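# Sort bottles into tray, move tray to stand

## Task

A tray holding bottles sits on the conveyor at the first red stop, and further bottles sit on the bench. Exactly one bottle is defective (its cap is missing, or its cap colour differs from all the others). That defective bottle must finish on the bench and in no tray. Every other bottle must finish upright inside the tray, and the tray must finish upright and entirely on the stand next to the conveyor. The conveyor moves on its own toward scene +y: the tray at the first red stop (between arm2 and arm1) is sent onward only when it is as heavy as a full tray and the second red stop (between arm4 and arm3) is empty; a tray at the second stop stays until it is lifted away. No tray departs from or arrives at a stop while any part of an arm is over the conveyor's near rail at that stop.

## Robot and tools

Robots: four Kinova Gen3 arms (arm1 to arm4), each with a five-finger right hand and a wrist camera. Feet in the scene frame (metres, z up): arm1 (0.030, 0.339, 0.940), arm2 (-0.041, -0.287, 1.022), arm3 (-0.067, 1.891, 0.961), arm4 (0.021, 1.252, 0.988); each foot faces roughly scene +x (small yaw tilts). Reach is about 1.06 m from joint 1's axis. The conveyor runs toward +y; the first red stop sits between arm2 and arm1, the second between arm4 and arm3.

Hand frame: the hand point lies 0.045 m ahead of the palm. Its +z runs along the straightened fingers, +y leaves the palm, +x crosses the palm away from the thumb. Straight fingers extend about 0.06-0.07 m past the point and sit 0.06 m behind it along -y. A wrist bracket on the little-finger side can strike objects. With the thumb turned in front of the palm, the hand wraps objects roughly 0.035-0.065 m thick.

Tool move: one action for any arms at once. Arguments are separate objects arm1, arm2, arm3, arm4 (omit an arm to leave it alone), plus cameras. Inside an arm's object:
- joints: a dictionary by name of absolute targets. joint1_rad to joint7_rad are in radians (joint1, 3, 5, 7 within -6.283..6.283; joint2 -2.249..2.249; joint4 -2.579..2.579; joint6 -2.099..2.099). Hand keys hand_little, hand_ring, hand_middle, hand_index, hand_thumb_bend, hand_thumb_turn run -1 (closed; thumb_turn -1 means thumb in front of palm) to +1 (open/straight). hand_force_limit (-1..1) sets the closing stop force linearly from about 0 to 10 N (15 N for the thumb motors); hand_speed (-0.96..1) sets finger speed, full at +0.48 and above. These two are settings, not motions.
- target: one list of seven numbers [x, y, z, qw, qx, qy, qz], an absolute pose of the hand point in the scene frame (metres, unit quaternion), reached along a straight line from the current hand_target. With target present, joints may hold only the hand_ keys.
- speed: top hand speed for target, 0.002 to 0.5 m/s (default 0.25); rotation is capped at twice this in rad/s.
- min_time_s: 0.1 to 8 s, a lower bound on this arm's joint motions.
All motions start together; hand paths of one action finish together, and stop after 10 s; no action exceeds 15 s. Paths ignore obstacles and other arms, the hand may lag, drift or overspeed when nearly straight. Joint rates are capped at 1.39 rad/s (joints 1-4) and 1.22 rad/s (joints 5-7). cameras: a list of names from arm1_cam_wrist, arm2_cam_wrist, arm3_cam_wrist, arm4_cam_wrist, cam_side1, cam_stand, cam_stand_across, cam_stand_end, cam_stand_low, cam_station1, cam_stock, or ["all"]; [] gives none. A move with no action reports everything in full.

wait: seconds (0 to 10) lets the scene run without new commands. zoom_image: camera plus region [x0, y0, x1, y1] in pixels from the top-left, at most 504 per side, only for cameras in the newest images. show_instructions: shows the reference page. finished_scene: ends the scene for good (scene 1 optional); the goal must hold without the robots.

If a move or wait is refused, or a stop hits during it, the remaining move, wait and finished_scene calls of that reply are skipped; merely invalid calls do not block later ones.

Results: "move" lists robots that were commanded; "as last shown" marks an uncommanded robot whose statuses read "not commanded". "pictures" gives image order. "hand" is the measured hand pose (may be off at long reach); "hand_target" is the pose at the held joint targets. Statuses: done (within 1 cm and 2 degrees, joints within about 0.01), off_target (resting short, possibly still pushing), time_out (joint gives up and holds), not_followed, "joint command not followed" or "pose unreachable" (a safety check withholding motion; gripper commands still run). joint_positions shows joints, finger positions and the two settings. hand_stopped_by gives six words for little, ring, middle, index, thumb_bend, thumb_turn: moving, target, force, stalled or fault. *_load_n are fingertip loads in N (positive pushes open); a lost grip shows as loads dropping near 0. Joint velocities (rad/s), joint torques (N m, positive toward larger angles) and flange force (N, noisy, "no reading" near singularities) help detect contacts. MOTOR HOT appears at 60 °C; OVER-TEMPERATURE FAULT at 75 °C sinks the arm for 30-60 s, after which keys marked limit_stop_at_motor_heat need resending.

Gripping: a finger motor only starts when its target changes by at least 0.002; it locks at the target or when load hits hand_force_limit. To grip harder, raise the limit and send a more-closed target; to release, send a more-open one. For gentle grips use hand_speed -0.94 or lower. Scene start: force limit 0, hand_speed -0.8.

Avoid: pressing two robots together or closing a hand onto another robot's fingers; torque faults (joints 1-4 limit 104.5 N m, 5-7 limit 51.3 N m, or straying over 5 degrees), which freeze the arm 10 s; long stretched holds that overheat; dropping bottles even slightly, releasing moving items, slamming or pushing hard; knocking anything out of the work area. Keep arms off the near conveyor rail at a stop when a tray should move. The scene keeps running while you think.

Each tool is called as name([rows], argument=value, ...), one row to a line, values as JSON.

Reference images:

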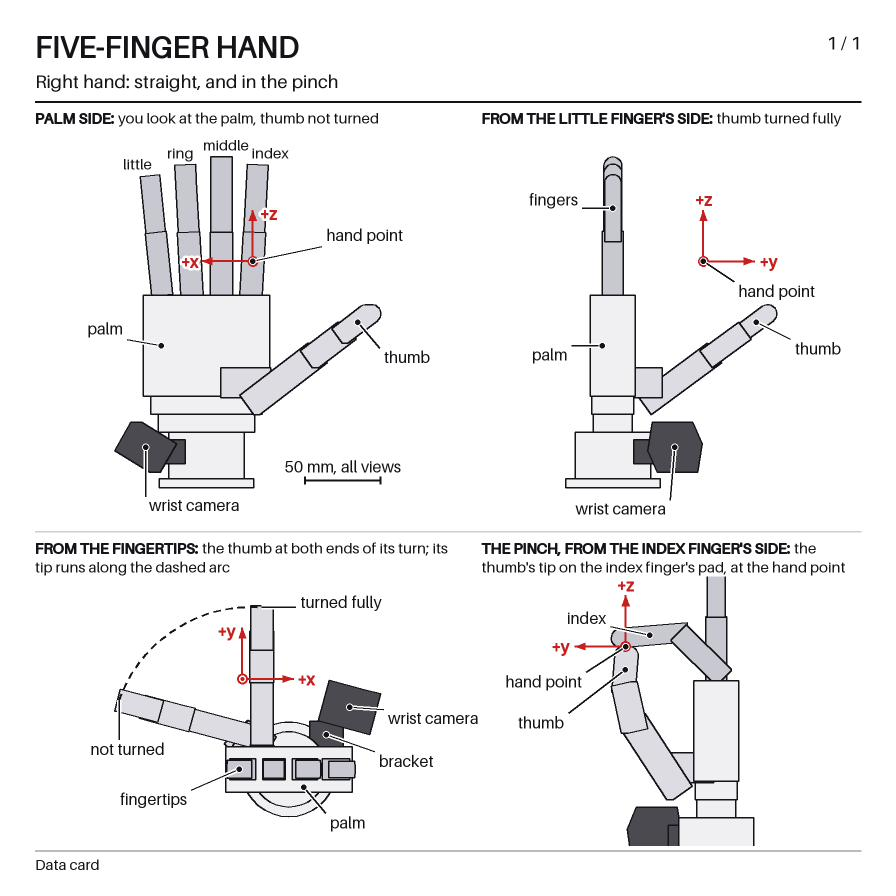

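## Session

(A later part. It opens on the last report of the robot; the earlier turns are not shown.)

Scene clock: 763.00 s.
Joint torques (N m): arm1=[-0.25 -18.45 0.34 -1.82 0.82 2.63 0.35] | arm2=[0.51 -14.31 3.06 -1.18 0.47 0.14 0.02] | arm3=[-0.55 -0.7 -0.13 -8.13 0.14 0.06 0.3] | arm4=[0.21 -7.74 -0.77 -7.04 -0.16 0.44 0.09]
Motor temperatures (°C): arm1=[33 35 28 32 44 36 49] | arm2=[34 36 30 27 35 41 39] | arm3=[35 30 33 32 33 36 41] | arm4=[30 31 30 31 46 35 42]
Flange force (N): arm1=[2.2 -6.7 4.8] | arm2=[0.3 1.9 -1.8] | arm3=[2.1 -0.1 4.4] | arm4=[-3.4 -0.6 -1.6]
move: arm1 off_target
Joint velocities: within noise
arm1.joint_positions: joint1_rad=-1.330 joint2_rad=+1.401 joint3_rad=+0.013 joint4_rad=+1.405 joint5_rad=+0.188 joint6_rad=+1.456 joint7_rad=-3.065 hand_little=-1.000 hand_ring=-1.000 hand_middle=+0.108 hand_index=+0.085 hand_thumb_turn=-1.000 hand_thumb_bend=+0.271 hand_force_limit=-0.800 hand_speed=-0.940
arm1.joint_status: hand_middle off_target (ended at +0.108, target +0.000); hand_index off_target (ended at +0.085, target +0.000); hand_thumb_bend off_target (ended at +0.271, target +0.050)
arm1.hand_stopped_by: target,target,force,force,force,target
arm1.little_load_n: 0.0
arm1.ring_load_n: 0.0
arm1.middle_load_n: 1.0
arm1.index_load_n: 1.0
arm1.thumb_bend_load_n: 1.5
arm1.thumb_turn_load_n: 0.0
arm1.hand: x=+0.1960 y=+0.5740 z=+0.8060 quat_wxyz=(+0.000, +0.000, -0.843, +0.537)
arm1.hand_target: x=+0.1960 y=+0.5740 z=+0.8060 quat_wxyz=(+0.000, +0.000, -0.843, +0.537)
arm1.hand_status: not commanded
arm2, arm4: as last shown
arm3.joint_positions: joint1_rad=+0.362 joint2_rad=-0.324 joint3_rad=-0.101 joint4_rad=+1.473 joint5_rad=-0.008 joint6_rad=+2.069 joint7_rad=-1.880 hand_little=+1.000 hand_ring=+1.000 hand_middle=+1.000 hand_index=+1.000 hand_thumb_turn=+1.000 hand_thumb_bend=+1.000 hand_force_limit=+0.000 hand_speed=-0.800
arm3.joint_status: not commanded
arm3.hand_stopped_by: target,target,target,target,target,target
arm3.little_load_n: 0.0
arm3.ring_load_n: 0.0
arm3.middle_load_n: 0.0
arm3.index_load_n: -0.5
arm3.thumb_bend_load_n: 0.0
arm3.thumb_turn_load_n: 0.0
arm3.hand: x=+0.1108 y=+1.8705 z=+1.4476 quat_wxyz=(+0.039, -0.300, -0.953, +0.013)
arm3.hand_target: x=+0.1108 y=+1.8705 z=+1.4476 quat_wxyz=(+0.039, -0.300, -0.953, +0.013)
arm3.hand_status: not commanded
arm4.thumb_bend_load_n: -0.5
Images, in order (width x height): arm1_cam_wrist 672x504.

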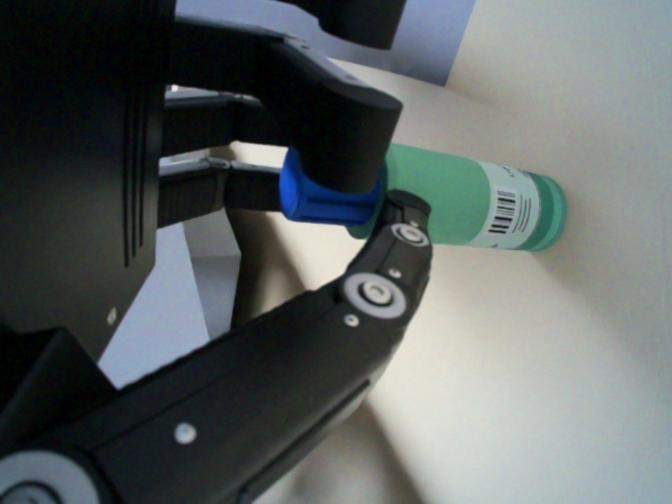

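move(arm1={"joints": {"hand_speed": -0.85, "hand_index": 0.4, "hand_middle": 0.4, "hand_thumb_bend": 0.55}}, cameras=["arm1_cam_wrist"])

move(arm1={"target": [0.196, 0.574, 0.96, 0.0, 0.0, 0.8434, -0.5373], "speed": 0.15}, arm2={"joints": {"hand_little": 1, "hand_ring": 1}, "target": [0.05, -0.46, 1.05, -0.259, 0.0, 0.966, 0.0], "speed": 0.3}, cameras=["arm1_cam_wrist", "arm2_cam_wrist", "cam_stock"])

Scene clock: 783.17 s.
Joint torques (N m): arm1=[-0.1 -18.41 0.41 -1.78 0.79 2.5 0.37] | arm2=[0.48 -14.3 3.03 -1.17 0.43 0.15 0.01] | arm3=[-0.55 -0.75 -0.1 -8.09 0.02 0.01 0.25] | arm4=[0.23 -7.66 -0.82 -6.98 -0.15 0.43 0.16]
Motor temperatures (°C): arm1=[33 35 28 32 44 36 49] | arm2=[34 36 30 27 35 41 39] | arm3=[35 30 33 32 33 36 41] | arm4=[30 31 30 31 46 35 42]
Flange force (N): arm1=[2.4 -6.6 4.2] | arm2=[0.4 1.8 -1.8] | arm3=[1.9 -0.3 4.1] | arm4=[-3.4 -0.4 -1.9]
move: arm1 done
Joint velocities: within noise
arm1.joint_positions: joint1_rad=-1.330 joint2_rad=+1.401 joint3_rad=+0.013 joint4_rad=+1.405 joint5_rad=+0.188 joint6_rad=+1.456 joint7_rad=-3.065 hand_little=-1.000 hand_ring=-1.000 hand_middle=+0.400 hand_index=+0.400 hand_thumb_turn=-1.000 hand_thumb_bend=+0.550 hand_force_limit=-0.800 hand_speed=-0.850
arm1.joint_status: all done
arm1.hand_stopped_by: target,target,target,target,target,target
arm1.little_load_n: 0.0
arm1.ring_load_n: 0.0
arm1.middle_load_n: 0.0
arm1.index_load_n: 0.0
arm1.thumb_bend_load_n: 0.0
arm1.thumb_turn_load_n: 0.0
arm1.hand: x=+0.1960 y=+0.5740 z=+0.8060 quat_wxyz=(+0.000, +0.000, -0.843, +0.537)
arm1.hand_target: x=+0.1960 y=+0.5740 z=+0.8060 quat_wxyz=(+0.000, +0.000, -0.843, +0.537)
arm1.hand_status: not commanded
arm2, arm3: as last shown
arm3.index_load_n: 0.0
arm4.joint_positions: joint1_rad=+0.252 joint2_rad=-0.051 joint3_rad=-0.177 joint4_rad=+1.519 joint5_rad=+0.005 joint6_rad=+1.663 joint7_rad=-1.635 hand_little=+1.000 hand_ring=+1.000 hand_middle=+1.000 hand_index=+1.000 hand_thumb_turn=+1.000 hand_thumb_bend=+1.000 hand_force_limit=+0.000 hand_speed=-0.800
arm4.joint_status: not commanded
arm4.hand_stopped_by: target,target,target,target,target,target
arm4.little_load_n: 0.0
arm4.ring_load_n: 0.0
arm4.middle_load_n: 0.0
arm4.index_load_n: 0.0
arm4.thumb_bend_load_n: 0.0
arm4.thumb_turn_load_n: 0.0
arm4.hand: x=+0.3500 y=+1.3000 z=+1.4000 quat_wxyz=(+0.000, +0.000, -1.000, +0.000)
arm4.hand_target: x=+0.3500 y=+1.3000 z=+1.4000 quat_wxyz=(+0.000, +0.000, -1.000, +0.000)
arm4.hand_status: not commanded
Images, in order (width x height): arm1_cam_wrist 672x504.

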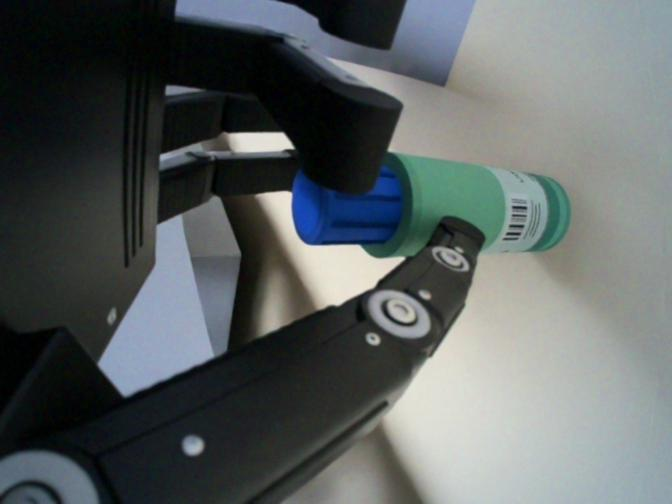

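Scene clock: 784.73 s.
Joint torques (N m): arm1=[-0.04 -17.58 0.27 -3.1 0.95 2.48 0.42] | arm2=[0.49 -12.28 2.62 -1.75 0.48 0.12 0.02] | arm3=[-0.55 -0.7 0.01 -8.16 0.12 0.01 0.31] | arm4=[0.21 -7.65 -0.81 -7.06 -0.18 0.47 0.12]
Motor temperatures (°C): arm1=[33 35 28 32 44 36 49] | arm2=[34 36 30 27 35 41 39] | arm3=[35 30 33 32 33 36 41] | arm4=[30 31 30 31 46 35 42]
Flange force (N): arm1=[3.0 -4.8 5.5] | arm2=[0.9 2.3 -2.6] | arm3=[2.3 0.3 4.4] | arm4=[-3.2 -0.5 -1.5]
move: arm1 done; arm2 done
Joint velocities: within noise
arm1.joint_positions: joint1_rad=-1.335 joint2_rad=+1.063 joint3_rad=+0.019 joint4_rad=+1.582 joint5_rad=+0.187 joint6_rad=+1.613 joint7_rad=-3.031 hand_little=-1.000 hand_ring=-1.000 hand_middle=+0.400 hand_index=+0.400 hand_thumb_turn=-1.000 hand_thumb_bend=+0.550 hand_force_limit=-0.800 hand_speed=-0.850
arm1.joint_status: not commanded
arm1.hand_stopped_by: target,target,target,target,target,target
arm1.little_load_n: 0.0
arm1.ring_load_n: 0.0
arm1.middle_load_n: 0.0
arm1.index_load_n: 0.0
arm1.thumb_bend_load_n: 0.0
arm1.thumb_turn_load_n: 0.0
arm1.hand: x=+0.1960 y=+0.5740 z=+0.9600 quat_wxyz=(+0.000, +0.000, -0.843, +0.537)
arm1.hand_target: x=+0.1960 y=+0.5740 z=+0.9600 quat_wxyz=(+0.000, +0.000, -0.843, +0.537)
arm1.hand_status: done (0.000 m and 0.0 deg from the pose sent, 0.154 m and 0.0 deg at the start)
arm2.joint_positions: joint1_rad=+0.071 joint2_rad=+0.821 joint3_rad=+0.829 joint4_rad=+2.282 joint5_rad=-0.274 joint6_rad=+0.622 joint7_rad=-0.426 hand_little=+1.000 hand_ring=+1.000 hand_middle=+0.400 hand_index=+0.400 hand_thumb_turn=-1.000 hand_thumb_bend=+0.500 hand_force_limit=+0.000 hand_speed=+0.400
arm2.joint_status: all done
arm2.hand_stopped_by: target,target,target,target,target,target
arm2.little_load_n: 0.0
arm2.ring_load_n: 0.0
arm2.middle_load_n: 0.0
arm2.index_load_n: 0.0
arm2.thumb_bend_load_n: 0.0
arm2.thumb_turn_load_n: 0.0
arm2.hand: x=+0.0500 y=-0.4600 z=+1.0500 quat_wxyz=(+0.259, +0.000, -0.966, +0.000)
arm2.hand_target: x=+0.0500 y=-0.4600 z=+1.0500 quat_wxyz=(+0.259, +0.000, -0.966, +0.000)
arm2.hand_status: done (0.000 m and 0.0 deg from the pose sent, 0.062 m and 0.0 deg at the start)
arm3, arm4: as last shown
arm3.thumb_turn_load_n: 0.5
Images, in order (width x height): arm1_cam_wrist 672x504, arm2_cam_wrist 672x504, cam_stock 672x504.

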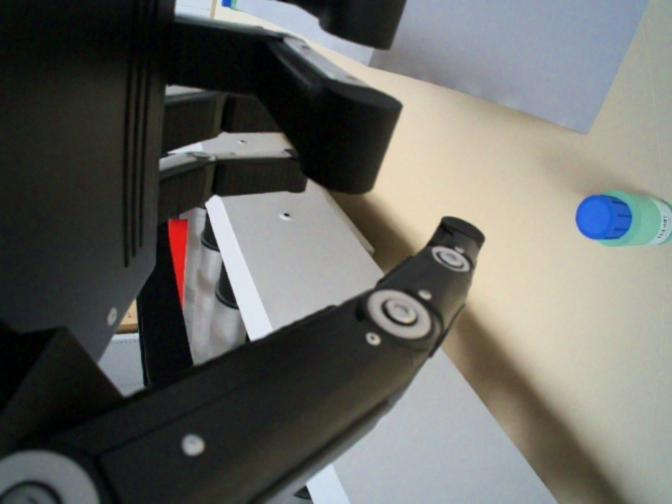

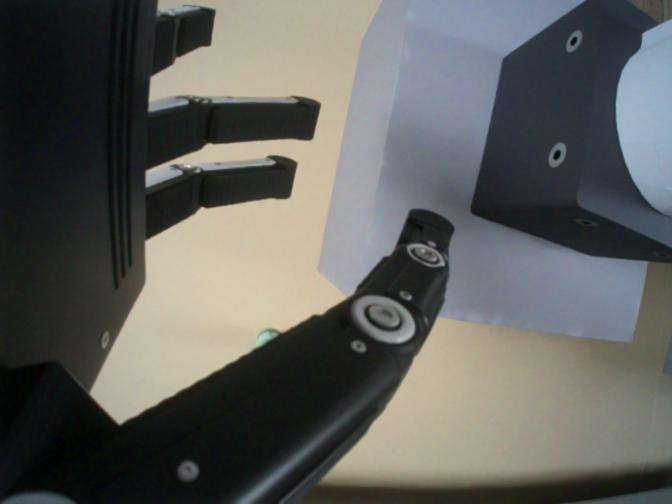

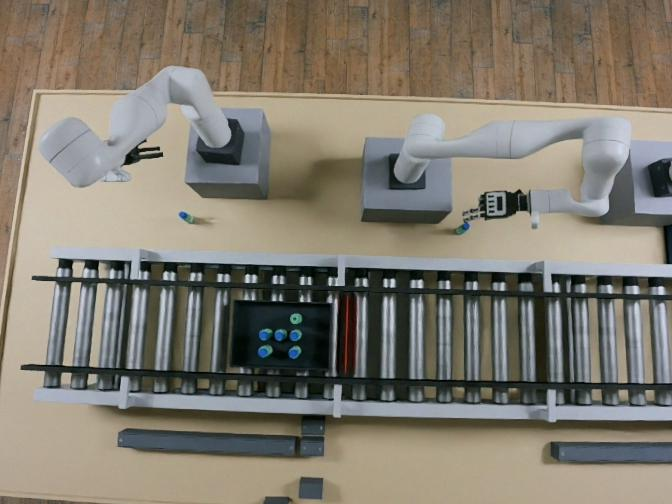

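move(arm1={"target": [0.30, 0.45, 1.12, 0.0, 0.0, 0.8434, -0.5373], "speed": 0.25})

move(arm1={"target": [0.556, 0.02, 1.10, 0.0, 0.0, 0.8434, -0.5373], "speed": 0.25}, cameras=["arm1_cam_wrist", "cam_station1", "cam_side1", "cam_stock"])

Scene clock: 801.87 s.
Joint torques (N m): arm1=[-0.1 -13.68 0.87 -4.41 1.46 2.34 0.41] | arm2=[0.53 -12.28 2.61 -1.82 0.48 0.15 0.03] | arm3=[-0.52 -0.74 -0.08 -8.08 0.08 -0.01 0.31] | arm4=[0.19 -7.73 -0.8 -6.95 -0.22 0.48 0.19]
Motor temperatures (°C): arm1=[33 35 28 32 44 36 49] | arm2=[34 36 30 27 35 41 39] | arm3=[35 30 33 32 33 36 41] | arm4=[30 31 30 31 46 35 42]
Flange force (N): arm1=[4.6 -1.4 5.2] | arm2=[1.0 2.6 -2.5] | arm3=[2.1 0.0 4.0] | arm4=[-3.7 -0.3 -1.9]
move: arm1 done
Joint velocities: within noise
arm1.joint_positions: joint1_rad=-1.118 joint2_rad=+0.646 joint3_rad=+0.131 joint4_rad=+1.847 joint5_rad=+0.436 joint6_rad=+1.680 joint7_rad=-2.777 hand_little=-1.000 hand_ring=-1.000 hand_middle=+0.400 hand_index=+0.400 hand_thumb_turn=-1.000 hand_thumb_bend=+0.550 hand_force_limit=-0.800 hand_speed=-0.850
arm1.joint_status: not commanded
arm1.hand_stopped_by: target,target,target,target,target,target
arm1.little_load_n: 0.0
arm1.ring_load_n: 0.0
arm1.middle_load_n: 0.0
arm1.index_load_n: -0.5
arm1.thumb_bend_load_n: 0.0
arm1.thumb_turn_load_n: 0.0
arm1.hand: x=+0.3000 y=+0.4500 z=+1.1200 quat_wxyz=(+0.000, +0.000, -0.843, +0.537)
arm1.hand_target: x=+0.3000 y=+0.4500 z=+1.1200 quat_wxyz=(+0.000, +0.000, -0.843, +0.537)
arm1.hand_status: done (0.000 m and 0.0 deg from the pose sent, 0.228 m and 0.0 deg at the start)
arm2, arm3, arm4: as last shown
arm2.thumb_bend_load_n: -0.5
arm2.thumb_turn_load_n: 0.5
arm3.thumb_turn_load_n: 0.0
pictures: none

Scene clock: 804.47 s.
Joint torques (N m): arm1=[0.07 -16.84 3.89 -6.61 1.95 1.79 0.34] | arm2=[0.49 -12.31 2.61 -1.81 0.52 0.1 0.03] | arm3=[-0.52 -0.69 -0.01 -8.08 0.08 0.03 0.31] | arm4=[0.13 -7.76 -0.8 -7.03 -0.15 0.48 0.06]
Motor temperatures (°C): arm1=[33 35 28 32 44 36 49] | arm2=[34 36 30 27 35 41 39] | arm3=[35 30 33 32 33 36 41] | arm4=[30 31 30 31 46 35 42]
Flange force (N): arm1=[7.3 0.3 -0.5] | arm2=[0.9 2.4 -2.5] | arm3=[2.2 0.2 4.1] | arm4=[-3.5 -0.8 -1.6]
move: arm1 done
Joint velocities: within noise
arm1.joint_positions: joint1_rad=-0.186 joint2_rad=+0.810 joint3_rad=+0.452 joint4_rad=+1.678 joint5_rad=+1.090 joint6_rad=+0.943 joint7_rad=-2.275 hand_little=-1.000 hand_ring=-1.000 hand_middle=+0.400 hand_index=+0.400 hand_thumb_turn=-1.000 hand_thumb_bend=+0.550 hand_force_limit=-0.800 hand_speed=-0.850
arm1.joint_status: not commanded
arm1.hand_stopped_by: target,target,target,target,target,target
arm1.little_load_n: 0.0
arm1.ring_load_n: 0.0
arm1.middle_load_n: 0.0
arm1.index_load_n: 0.0
arm1.thumb_bend_load_n: 0.0
arm1.thumb_turn_load_n: 0.0
arm1.hand: x=+0.5560 y=+0.0200 z=+1.1000 quat_wxyz=(+0.000, +0.000, -0.843, +0.537)
arm1.hand_target: x=+0.5560 y=+0.0200 z=+1.1000 quat_wxyz=(+0.000, +0.000, -0.843, +0.537)
arm1.hand_status: done (0.000 m and 0.0 deg from the pose sent, 0.501 m and 0.0 deg at the start)
arm2, arm3, arm4: as last shown
arm2.thumb_bend_load_n: 0.0
arm2.thumb_turn_load_n: 0.0
pictures: arm1_cam_wrist, cam_side1, cam_station1, cam_stock
Images, in order (width x height): arm1_cam_wrist 672x504, cam_side1 672x504, cam_station1 672x504, cam_stock 672x504.

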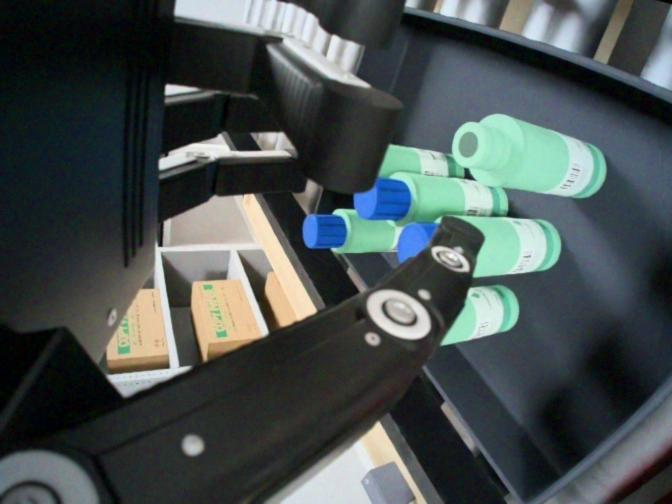

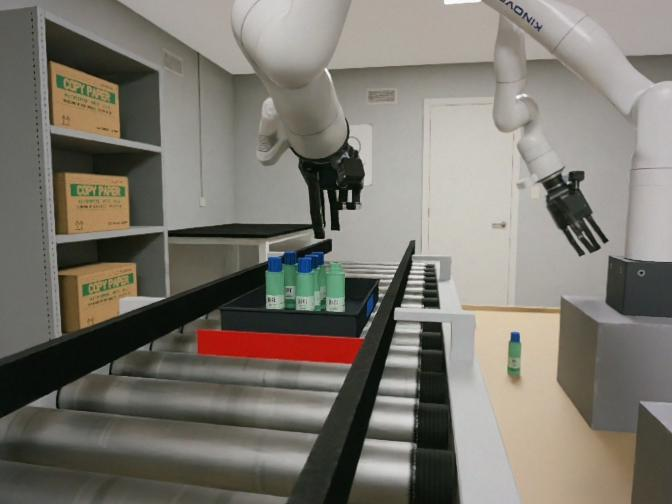

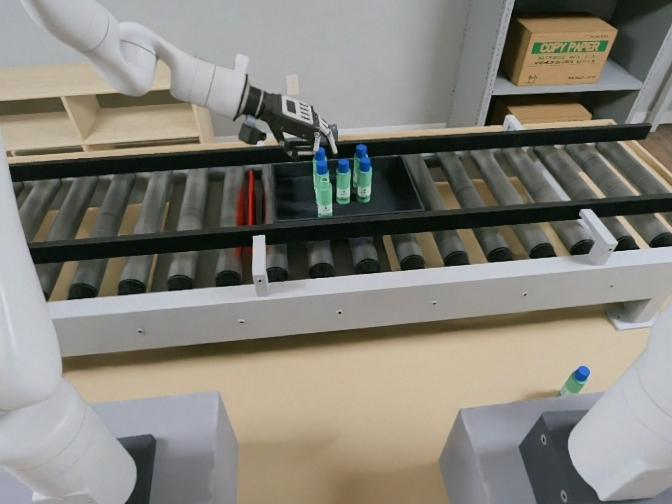

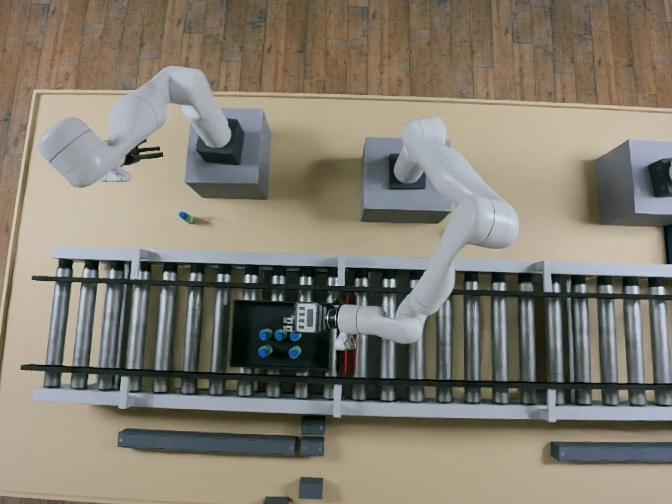

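zoom_image(camera="arm1_cam_wrist", region=[280, 90, 640, 360])

Scaled by 1.400 from the camera's image (finer frame: 960x720).

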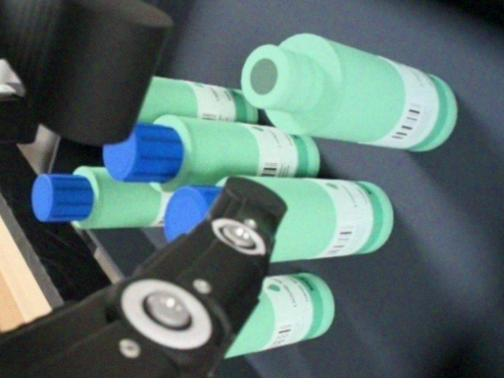

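move(arm1={"target": [0.548, -0.010, 1.06, 0.0, 0.0, 0.8434, -0.5373], "speed": 0.1}, cameras=["arm1_cam_wrist", "cam_station1"])

zoom_image(camera="cam_station1", region=[220, 60, 440, 240])

Scene clock: 834.20 s.
Joint torques (N m): arm1=[0.06 -17.26 4.23 -5.98 1.8 1.9 0.37] | arm2=[0.48 -12.3 2.65 -1.78 0.54 0.12 0.03] | arm3=[-0.59 -0.72 0.04 -8.08 0.1 0.04 0.31] | arm4=[0.21 -7.77 -0.85 -7.11 -0.18 0.49 0.15]
Motor temperatures (°C): arm1=[33 35 28 32 44 36 49] | arm2=[34 36 30 27 35 41 39] | arm3=[35 30 33 32 33 36 41] | arm4=[30 31 30 31 46 35 42]
Flange force (N): arm1=[7.0 0.0 -1.2] | arm2=[0.8 2.4 -2.4] | arm3=[2.2 0.4 4.1] | arm4=[-3.4 -0.5 -1.3]
move: arm1 done
Joint velocities: within noise
arm1.joint_positions: joint1_rad=-0.138 joint2_rad=+0.890 joint3_rad=+0.474 joint4_rad=+1.707 joint5_rad=+1.159 joint6_rad=+0.844 joint7_rad=-2.380 hand_little=-1.000 hand_ring=-1.000 hand_middle=+0.400 hand_index=+0.400 hand_thumb_turn=-1.000 hand_thumb_bend=+0.550 hand_force_limit=-0.800 hand_speed=-0.850
arm1.joint_status: not commanded
arm1.hand_stopped_by: target,target,target,target,target,target
arm1.little_load_n: 0.0
arm1.ring_load_n: 0.0
arm1.middle_load_n: 0.0
arm1.index_load_n: 0.0
arm1.thumb_bend_load_n: 0.0
arm1.thumb_turn_load_n: 0.0
arm1.hand: x=+0.5480 y=-0.0100 z=+1.0600 quat_wxyz=(+0.000, +0.000, -0.843, +0.537)
arm1.hand_target: x=+0.5480 y=-0.0100 z=+1.0600 quat_wxyz=(+0.000, +0.000, -0.843, +0.537)
arm1.hand_status: done (0.000 m and 0.0 deg from the pose sent, 0.051 m and 0.0 deg at the start)
arm2, arm3, arm4: as last shown
arm2.ring_load_n: -0.5
arm4.thumb_bend_load_n: -0.5
Images, in order (width x height): arm1_cam_wrist 672x504, cam_station1 672x504.

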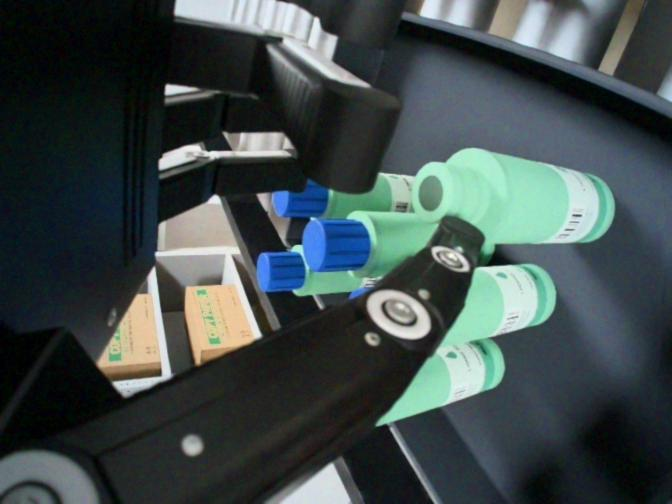

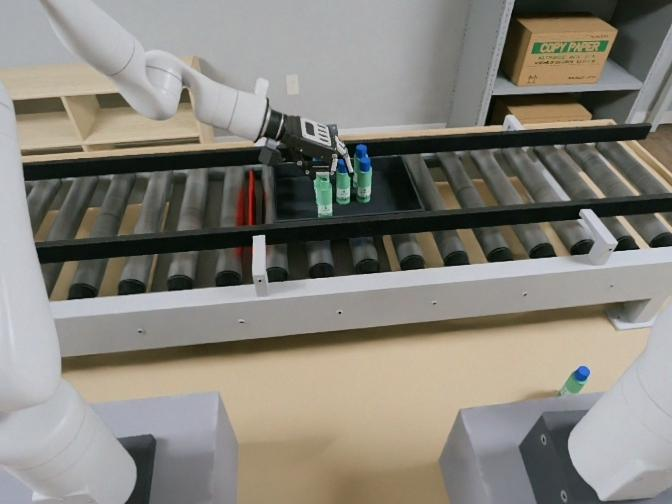

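Scaled by 2.291 from the camera's image (finer frame: 960x720).

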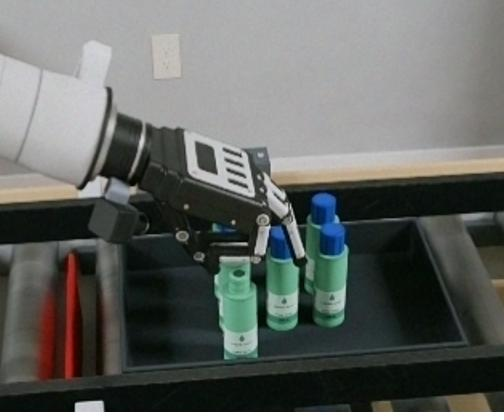

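zoom_image(camera="cam_station1", region=[280, 130, 380, 220])

Scaled by 5.040 from the camera's image (finer frame: 960x720).

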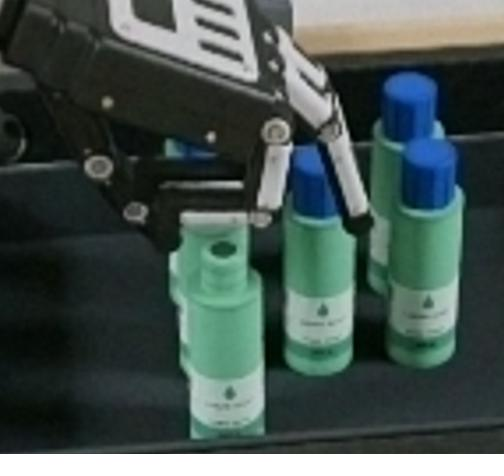

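move(arm1={"target": [0.547, -0.008, 1.015, 0.0, 0.0, 0.8434, -0.5373], "speed": 0.08}, cameras=["arm1_cam_wrist", "cam_station1"])

zoom_image(camera="cam_station1", region=[280, 130, 380, 220])

zoom_image(camera="arm1_cam_wrist", region=[200, 80, 500, 305])

Scene clock: 900.40 s.
Joint torques (N m): arm1=[0.18 -17.62 4.64 -5.17 1.57 2.08 0.42] | arm2=[0.52 -12.3 2.62 -1.82 0.5 0.12 0.01] | arm3=[-0.5 -0.64 -0.05 -8.18 0.13 -0.01 0.31] | arm4=[0.24 -7.61 -0.76 -7.07 -0.19 0.46 0.12]
Motor temperatures (°C): arm1=[33 35 28 32 44 36 48] | arm2=[34 36 30 27 35 41 39] | arm3=[35 30 33 32 33 36 41] | arm4=[30 31 30 31 46 35 42]
Flange force (N): arm1=[7.2 -0.5 -1.6] | arm2=[0.9 2.5 -2.5] | arm3=[2.4 0.1 4.5] | arm4=[-3.1 -0.4 -1.5]
move: arm1 done
Joint velocities: within noise
arm1.joint_positions: joint1_rad=-0.142 joint2_rad=+0.985 joint3_rad=+0.474 joint4_rad=+1.713 joint5_rad=+1.187 joint6_rad=+0.807 joint7_rad=-2.489 hand_little=-1.000 hand_ring=-1.000 hand_middle=+0.400 hand_index=+0.400 hand_thumb_turn=-1.000 hand_thumb_bend=+0.550 hand_force_limit=-0.800 hand_speed=-0.850
arm1.joint_status: not commanded
arm1.hand_stopped_by: target,target,target,target,target,target
arm1.little_load_n: 0.0
arm1.ring_load_n: 0.0
arm1.middle_load_n: 0.0
arm1.index_load_n: 0.0
arm1.thumb_bend_load_n: 0.0
arm1.thumb_turn_load_n: 0.0
arm1.hand: x=+0.5470 y=-0.0080 z=+1.0150 quat_wxyz=(+0.000, +0.000, -0.843, +0.537)
arm1.hand_target: x=+0.5470 y=-0.0080 z=+1.0150 quat_wxyz=(+0.000, +0.000, -0.843, +0.537)
arm1.hand_status: done (0.000 m and 0.0 deg from the pose sent, 0.045 m and 0.0 deg at the start)
arm2, arm3, arm4: as last shown
arm2.ring_load_n: 0.0
arm2.middle_load_n: 0.5
arm3.thumb_bend_load_n: -0.5
Images, in order (width x height): arm1_cam_wrist 672x504, cam_station1 672x504.

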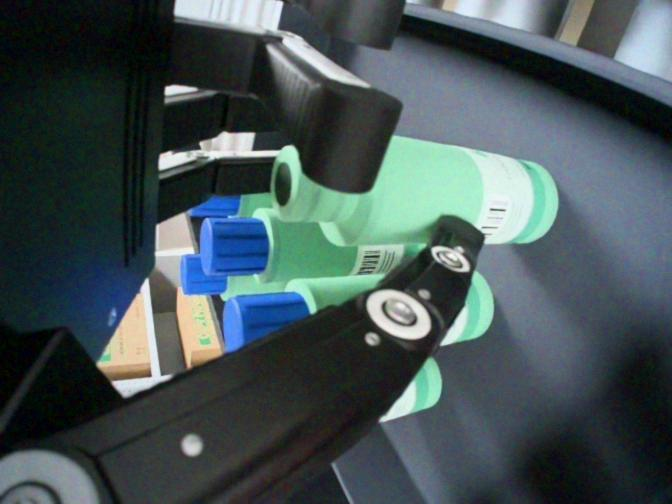

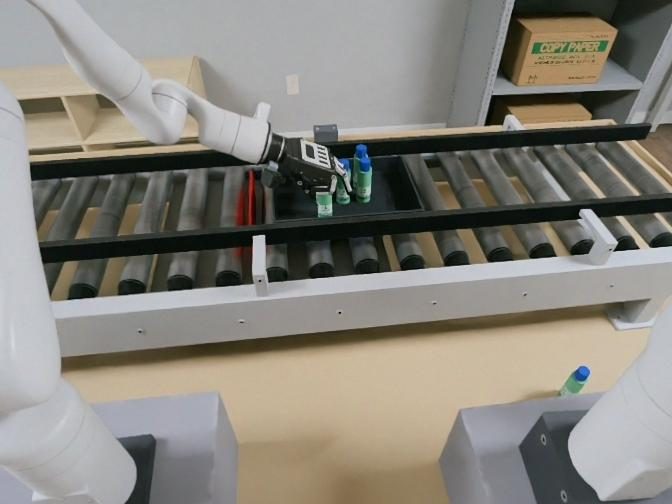

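Scaled by 5.040 from the camera's image (finer frame: 960x720).

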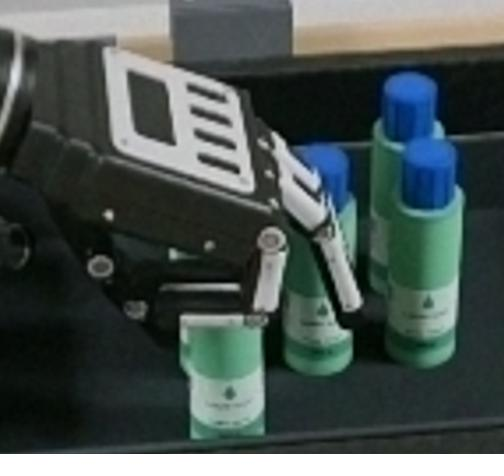

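Scaled by 1.680 from the camera's image (finer frame: 960x720).

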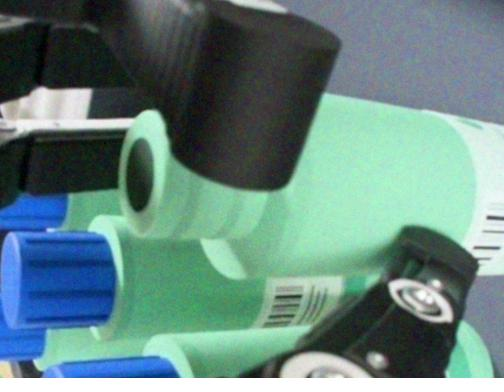

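move(arm1={"target": [0.543, 0.0, 1.006, 0.0, 0.0, 0.8434, -0.5373], "speed": 0.05, "joints": {"hand_index": 0.25, "hand_middle": 0.25}}, cameras=["arm1_cam_wrist", "cam_station1"])

zoom_image(camera="cam_station1", region=[280, 130, 380, 220])

zoom_image(camera="arm1_cam_wrist", region=[200, 80, 500, 305])

Scene clock: 924.00 s.
Joint torques (N m): arm1=[0.07 -17.52 4.61 -4.93 1.59 2.13 0.35] | arm2=[0.51 -12.22 2.58 -1.84 0.47 0.14 0.04] | arm3=[-0.5 -0.66 -0.04 -8.12 0.12 0.04 0.29] | arm4=[0.21 -7.74 -0.86 -6.97 -0.23 0.44 0.11]
Motor temperatures (°C): arm1=[33 34 28 32 44 36 48] | arm2=[34 36 30 27 35 41 39] | arm3=[35 30 33 32 33 36 41] | arm4=[30 31 30 31 46 35 42]
Flange force (N): arm1=[6.8 -0.9 -1.5] | arm2=[1.2 2.6 -2.7] | arm3=[2.2 0.1 4.4] | arm4=[-3.6 -0.7 -1.9]
move: arm1 done
Joint velocities: within noise
arm1.joint_positions: joint1_rad=-0.159 joint2_rad=+0.999 joint3_rad=+0.472 joint4_rad=+1.731 joint5_rad=+1.190 joint6_rad=+0.805 joint7_rad=-2.524 hand_little=-1.000 hand_ring=-1.000 hand_middle=+0.250 hand_index=+0.250 hand_thumb_turn=-1.000 hand_thumb_bend=+0.550 hand_force_limit=-0.800 hand_speed=-0.850
arm1.joint_status: all done
arm1.hand_stopped_by: target,target,target,target,target,target
arm1.little_load_n: 0.0
arm1.ring_load_n: 0.0
arm1.middle_load_n: 0.0
arm1.index_load_n: 0.0
arm1.thumb_bend_load_n: 0.0
arm1.thumb_turn_load_n: 0.0
arm1.hand: x=+0.5430 y=+0.0000 z=+1.0060 quat_wxyz=(+0.000, +0.000, -0.843, +0.537)
arm1.hand_target: x=+0.5430 y=+0.0000 z=+1.0060 quat_wxyz=(+0.000, +0.000, -0.843, +0.537)
arm1.hand_status: done (0.000 m and 0.0 deg from the pose sent, 0.013 m and 0.0 deg at the start)
arm2, arm3, arm4: as last shown
arm2.middle_load_n: 0.0
arm3.thumb_bend_load_n: 0.0
arm4.thumb_bend_load_n: 0.0
Images, in order (width x height): arm1_cam_wrist 672x504, cam_station1 672x504.

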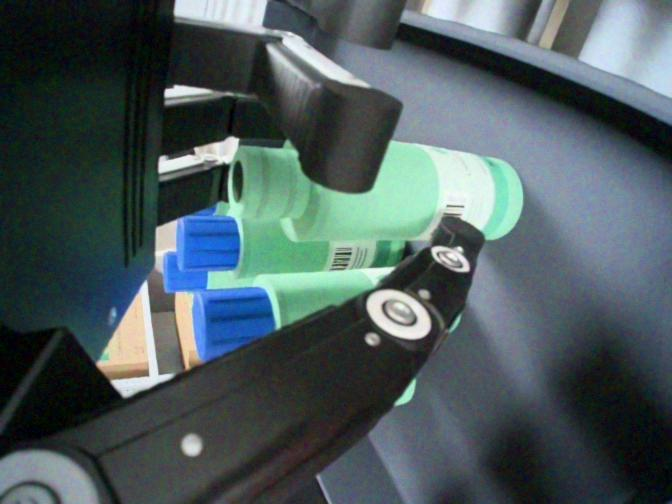

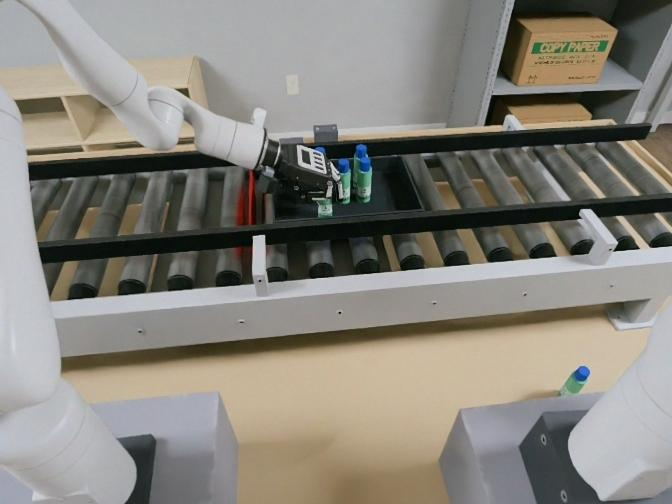

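Scaled by 5.040 from the camera's image (finer frame: 960x720).

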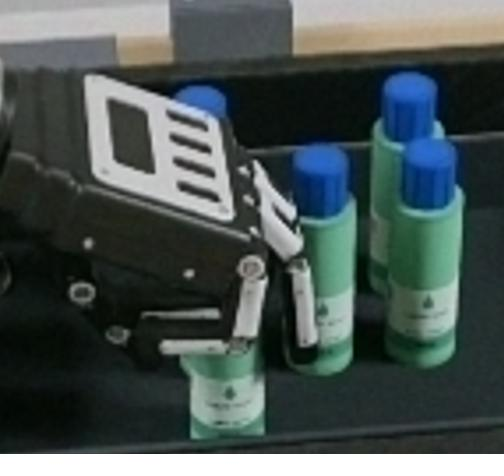

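Scaled by 1.680 from the camera's image (finer frame: 960x720).

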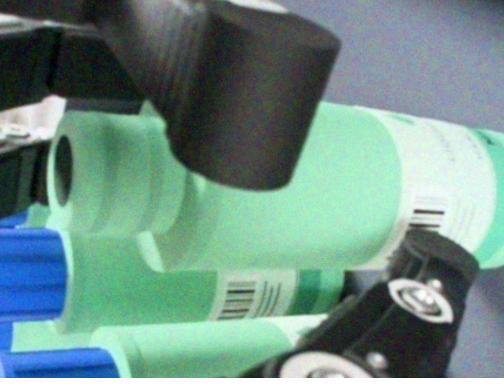

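move(arm1={"joints": {"hand_force_limit": -0.8, "hand_speed": -0.92, "hand_index": 0.0, "hand_middle": 0.0, "hand_thumb_bend": 0.1}}, cameras=["arm1_cam_wrist", "cam_station1"])

zoom_image(camera="cam_station1", region=[280, 130, 380, 220])

zoom_image(camera="arm1_cam_wrist", region=[200, 80, 500, 305])

Scene clock: 938.40 s.
Joint torques (N m): arm1=[0.01 -17.68 4.77 -5.01 1.54 2.22 0.38] | arm2=[0.49 -12.26 2.6 -1.8 0.48 0.11 0.03] | arm3=[-0.55 -0.6 -0.08 -8.08 0.12 0.06 0.3] | arm4=[0.15 -7.79 -0.76 -6.91 -0.19 0.4 0.03]
Motor temperatures (°C): arm1=[33 34 28 32 44 36 48] | arm2=[34 36 30 27 35 41 39] | arm3=[35 30 33 32 33 36 41] | arm4=[30 31 30 31 46 35 42]
Flange force (N): arm1=[7.2 -0.6 -1.1] | arm2=[1.0 2.4 -2.7] | arm3=[2.3 0.0 4.3] | arm4=[-3.8 -0.8 -2.2]
move: arm1 off_target
Joint velocities: within noise
arm1.joint_positions: joint1_rad=-0.159 joint2_rad=+0.999 joint3_rad=+0.472 joint4_rad=+1.731 joint5_rad=+1.190 joint6_rad=+0.805 joint7_rad=-2.524 hand_little=-1.000 hand_ring=-1.000 hand_middle=+0.027 hand_index=+0.000 hand_thumb_turn=-1.000 hand_thumb_bend=+0.428 hand_force_limit=-0.800 hand_speed=-0.920
arm1.joint_status: hand_middle off_target (ended at +0.027, target +0.000); hand_thumb_bend off_target (ended at +0.428, target +0.100); the others done
arm1.hand_stopped_by: target,target,force,target,force,target
arm1.little_load_n: 0.0
arm1.ring_load_n: 0.0
arm1.middle_load_n: 1.5
arm1.index_load_n: 0.0
arm1.thumb_bend_load_n: 1.5
arm1.thumb_turn_load_n: 0.5
arm1.hand: x=+0.5430 y=+0.0000 z=+1.0060 quat_wxyz=(+0.000, +0.000, -0.843, +0.537)
arm1.hand_target: x=+0.5430 y=+0.0000 z=+1.0060 quat_wxyz=(+0.000, +0.000, -0.843, +0.537)
arm1.hand_status: not commanded
arm2, arm4: as last shown
arm2.little_load_n: -0.5
arm2.thumb_turn_load_n: 0.5
arm3.joint_positions: joint1_rad=+0.362 joint2_rad=-0.324 joint3_rad=-0.101 joint4_rad=+1.473 joint5_rad=-0.008 joint6_rad=+2.069 joint7_rad=-1.880 hand_little=+1.000 hand_ring=+1.000 hand_middle=+1.000 hand_index=+1.000 hand_thumb_turn=+1.000 hand_thumb_bend=+1.000 hand_force_limit=+0.000 hand_speed=-0.800
arm3.joint_status: not commanded
arm3.hand_stopped_by: target,target,target,target,target,target
arm3.little_load_n: 0.0
arm3.ring_load_n: 0.0
arm3.middle_load_n: -0.5
arm3.index_load_n: 0.0
arm3.thumb_bend_load_n: 0.0
arm3.thumb_turn_load_n: 0.0
arm3.hand: x=+0.1108 y=+1.8705 z=+1.4476 quat_wxyz=(+0.039, -0.300, -0.953, +0.013)
arm3.hand_target: x=+0.1108 y=+1.8705 z=+1.4476 quat_wxyz=(+0.039, -0.300, -0.953, +0.013)
arm3.hand_status: not commanded
arm4.thumb_bend_load_n: -0.5
Images, in order (width x height): arm1_cam_wrist 672x504, cam_station1 672x504.

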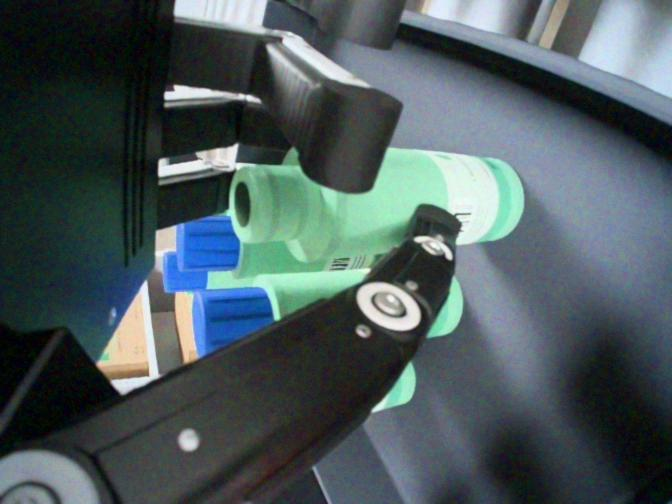

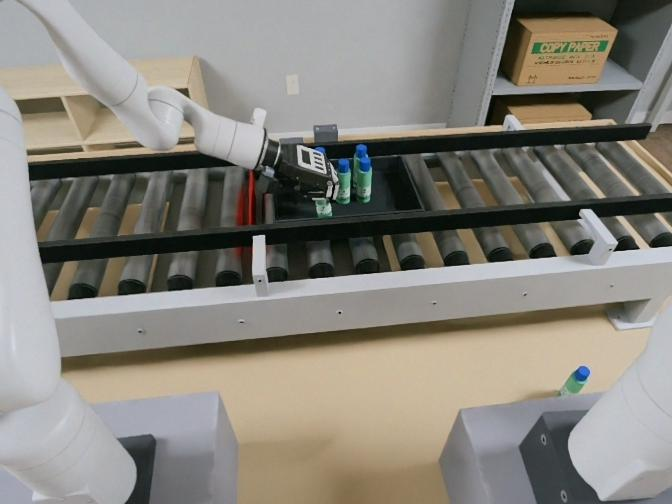

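Scaled by 5.040 from the camera's image (finer frame: 960x720).

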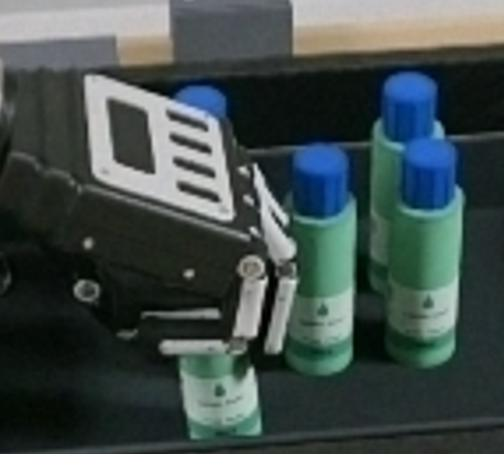

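Scaled by 1.680 from the camera's image (finer frame: 960x720).

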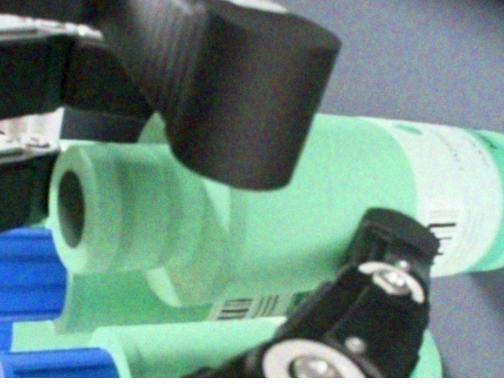

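move(arm1={"joints": {"hand_index": -0.2}}, cameras=["arm1_cam_wrist"])

zoom_image(camera="arm1_cam_wrist", region=[200, 80, 500, 305])

Scene clock: 947.20 s.
Joint torques (N m): arm1=[0.11 -17.72 4.81 -4.97 1.53 2.16 0.36] | arm2=[0.51 -12.26 2.68 -1.76 0.5 0.13 0] | arm3=[-0.5 -0.67 -0.04 -8.1 0.1 0.02 0.27] | arm4=[0.22 -7.72 -0.8 -6.98 -0.27 0.39 0.08]
Motor temperatures (°C): arm1=[33 34 28 32 44 36 48] | arm2=[34 36 30 27 35 41 39] | arm3=[35 30 33 32 33 36 41] | arm4=[30 31 30 31 46 35 42]
Flange force (N): arm1=[6.9 -0.4 -1.3] | arm2=[0.8 2.4 -2.5] | arm3=[2.2 0.0 4.2] | arm4=[-3.6 -0.6 -2.0]
move: arm1 off_target
Joint velocities: within noise
arm1.joint_positions: joint1_rad=-0.159 joint2_rad=+0.999 joint3_rad=+0.472 joint4_rad=+1.731 joint5_rad=+1.190 joint6_rad=+0.805 joint7_rad=-2.524 hand_little=-1.000 hand_ring=-1.000 hand_middle=+0.027 hand_index=-0.006 hand_thumb_turn=-1.000 hand_thumb_bend=+0.428 hand_force_limit=-0.800 hand_speed=-0.920
arm1.joint_status: hand_index off_target (ended at -0.006, target -0.200)
arm1.hand_stopped_by: target,target,force,force,force,target
arm1.little_load_n: 0.0
arm1.ring_load_n: 0.0
arm1.middle_load_n: 1.5
arm1.index_load_n: 1.0
arm1.thumb_bend_load_n: 2.0
arm1.thumb_turn_load_n: 0.0
arm1.hand: x=+0.5430 y=+0.0000 z=+1.0060 quat_wxyz=(+0.000, +0.000, -0.843, +0.537)
arm1.hand_target: x=+0.5430 y=+0.0000 z=+1.0060 quat_wxyz=(+0.000, +0.000, -0.843, +0.537)
arm1.hand_status: not commanded
arm2, arm3: as last shown
arm2.little_load_n: 0.0
arm2.thumb_turn_load_n: 0.0
arm3.middle_load_n: 0.0
arm4.joint_positions: joint1_rad=+0.252 joint2_rad=-0.051 joint3_rad=-0.177 joint4_rad=+1.519 joint5_rad=+0.005 joint6_rad=+1.663 joint7_rad=-1.635 hand_little=+1.000 hand_ring=+1.000 hand_middle=+1.000 hand_index=+1.000 hand_thumb_turn=+1.000 hand_thumb_bend=+1.000 hand_force_limit=+0.000 hand_speed=-0.800
arm4.joint_status: not commanded
arm4.hand_stopped_by: target,target,target,target,target,target
arm4.little_load_n: 0.0
arm4.ring_load_n: 0.0
arm4.middle_load_n: 0.0
arm4.index_load_n: 0.0
arm4.thumb_bend_load_n: 0.0
arm4.thumb_turn_load_n: 0.0
arm4.hand: x=+0.3500 y=+1.3000 z=+1.4000 quat_wxyz=(+0.000, +0.000, -1.000, +0.000)
arm4.hand_target: x=+0.3500 y=+1.3000 z=+1.4000 quat_wxyz=(+0.000, +0.000, -1.000, +0.000)
arm4.hand_status: not commanded
Images, in order (width x height): arm1_cam_wrist 672x504.

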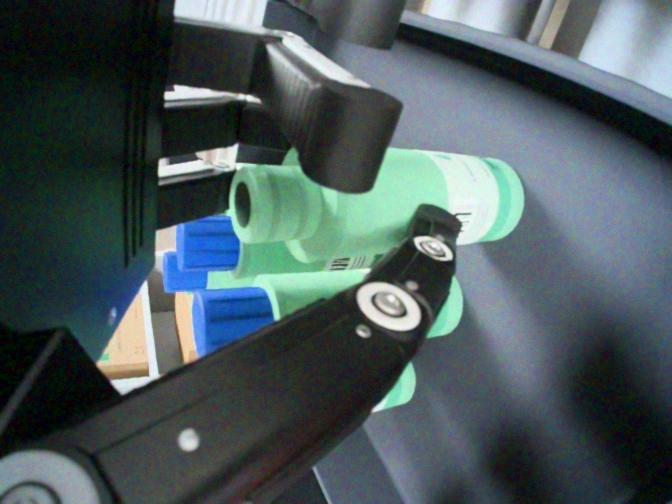

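Scaled by 1.680 from the camera's image (finer frame: 960x720).

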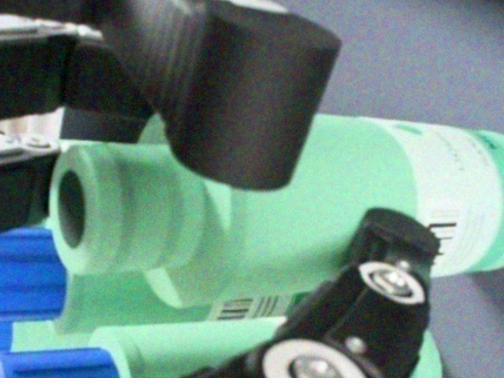

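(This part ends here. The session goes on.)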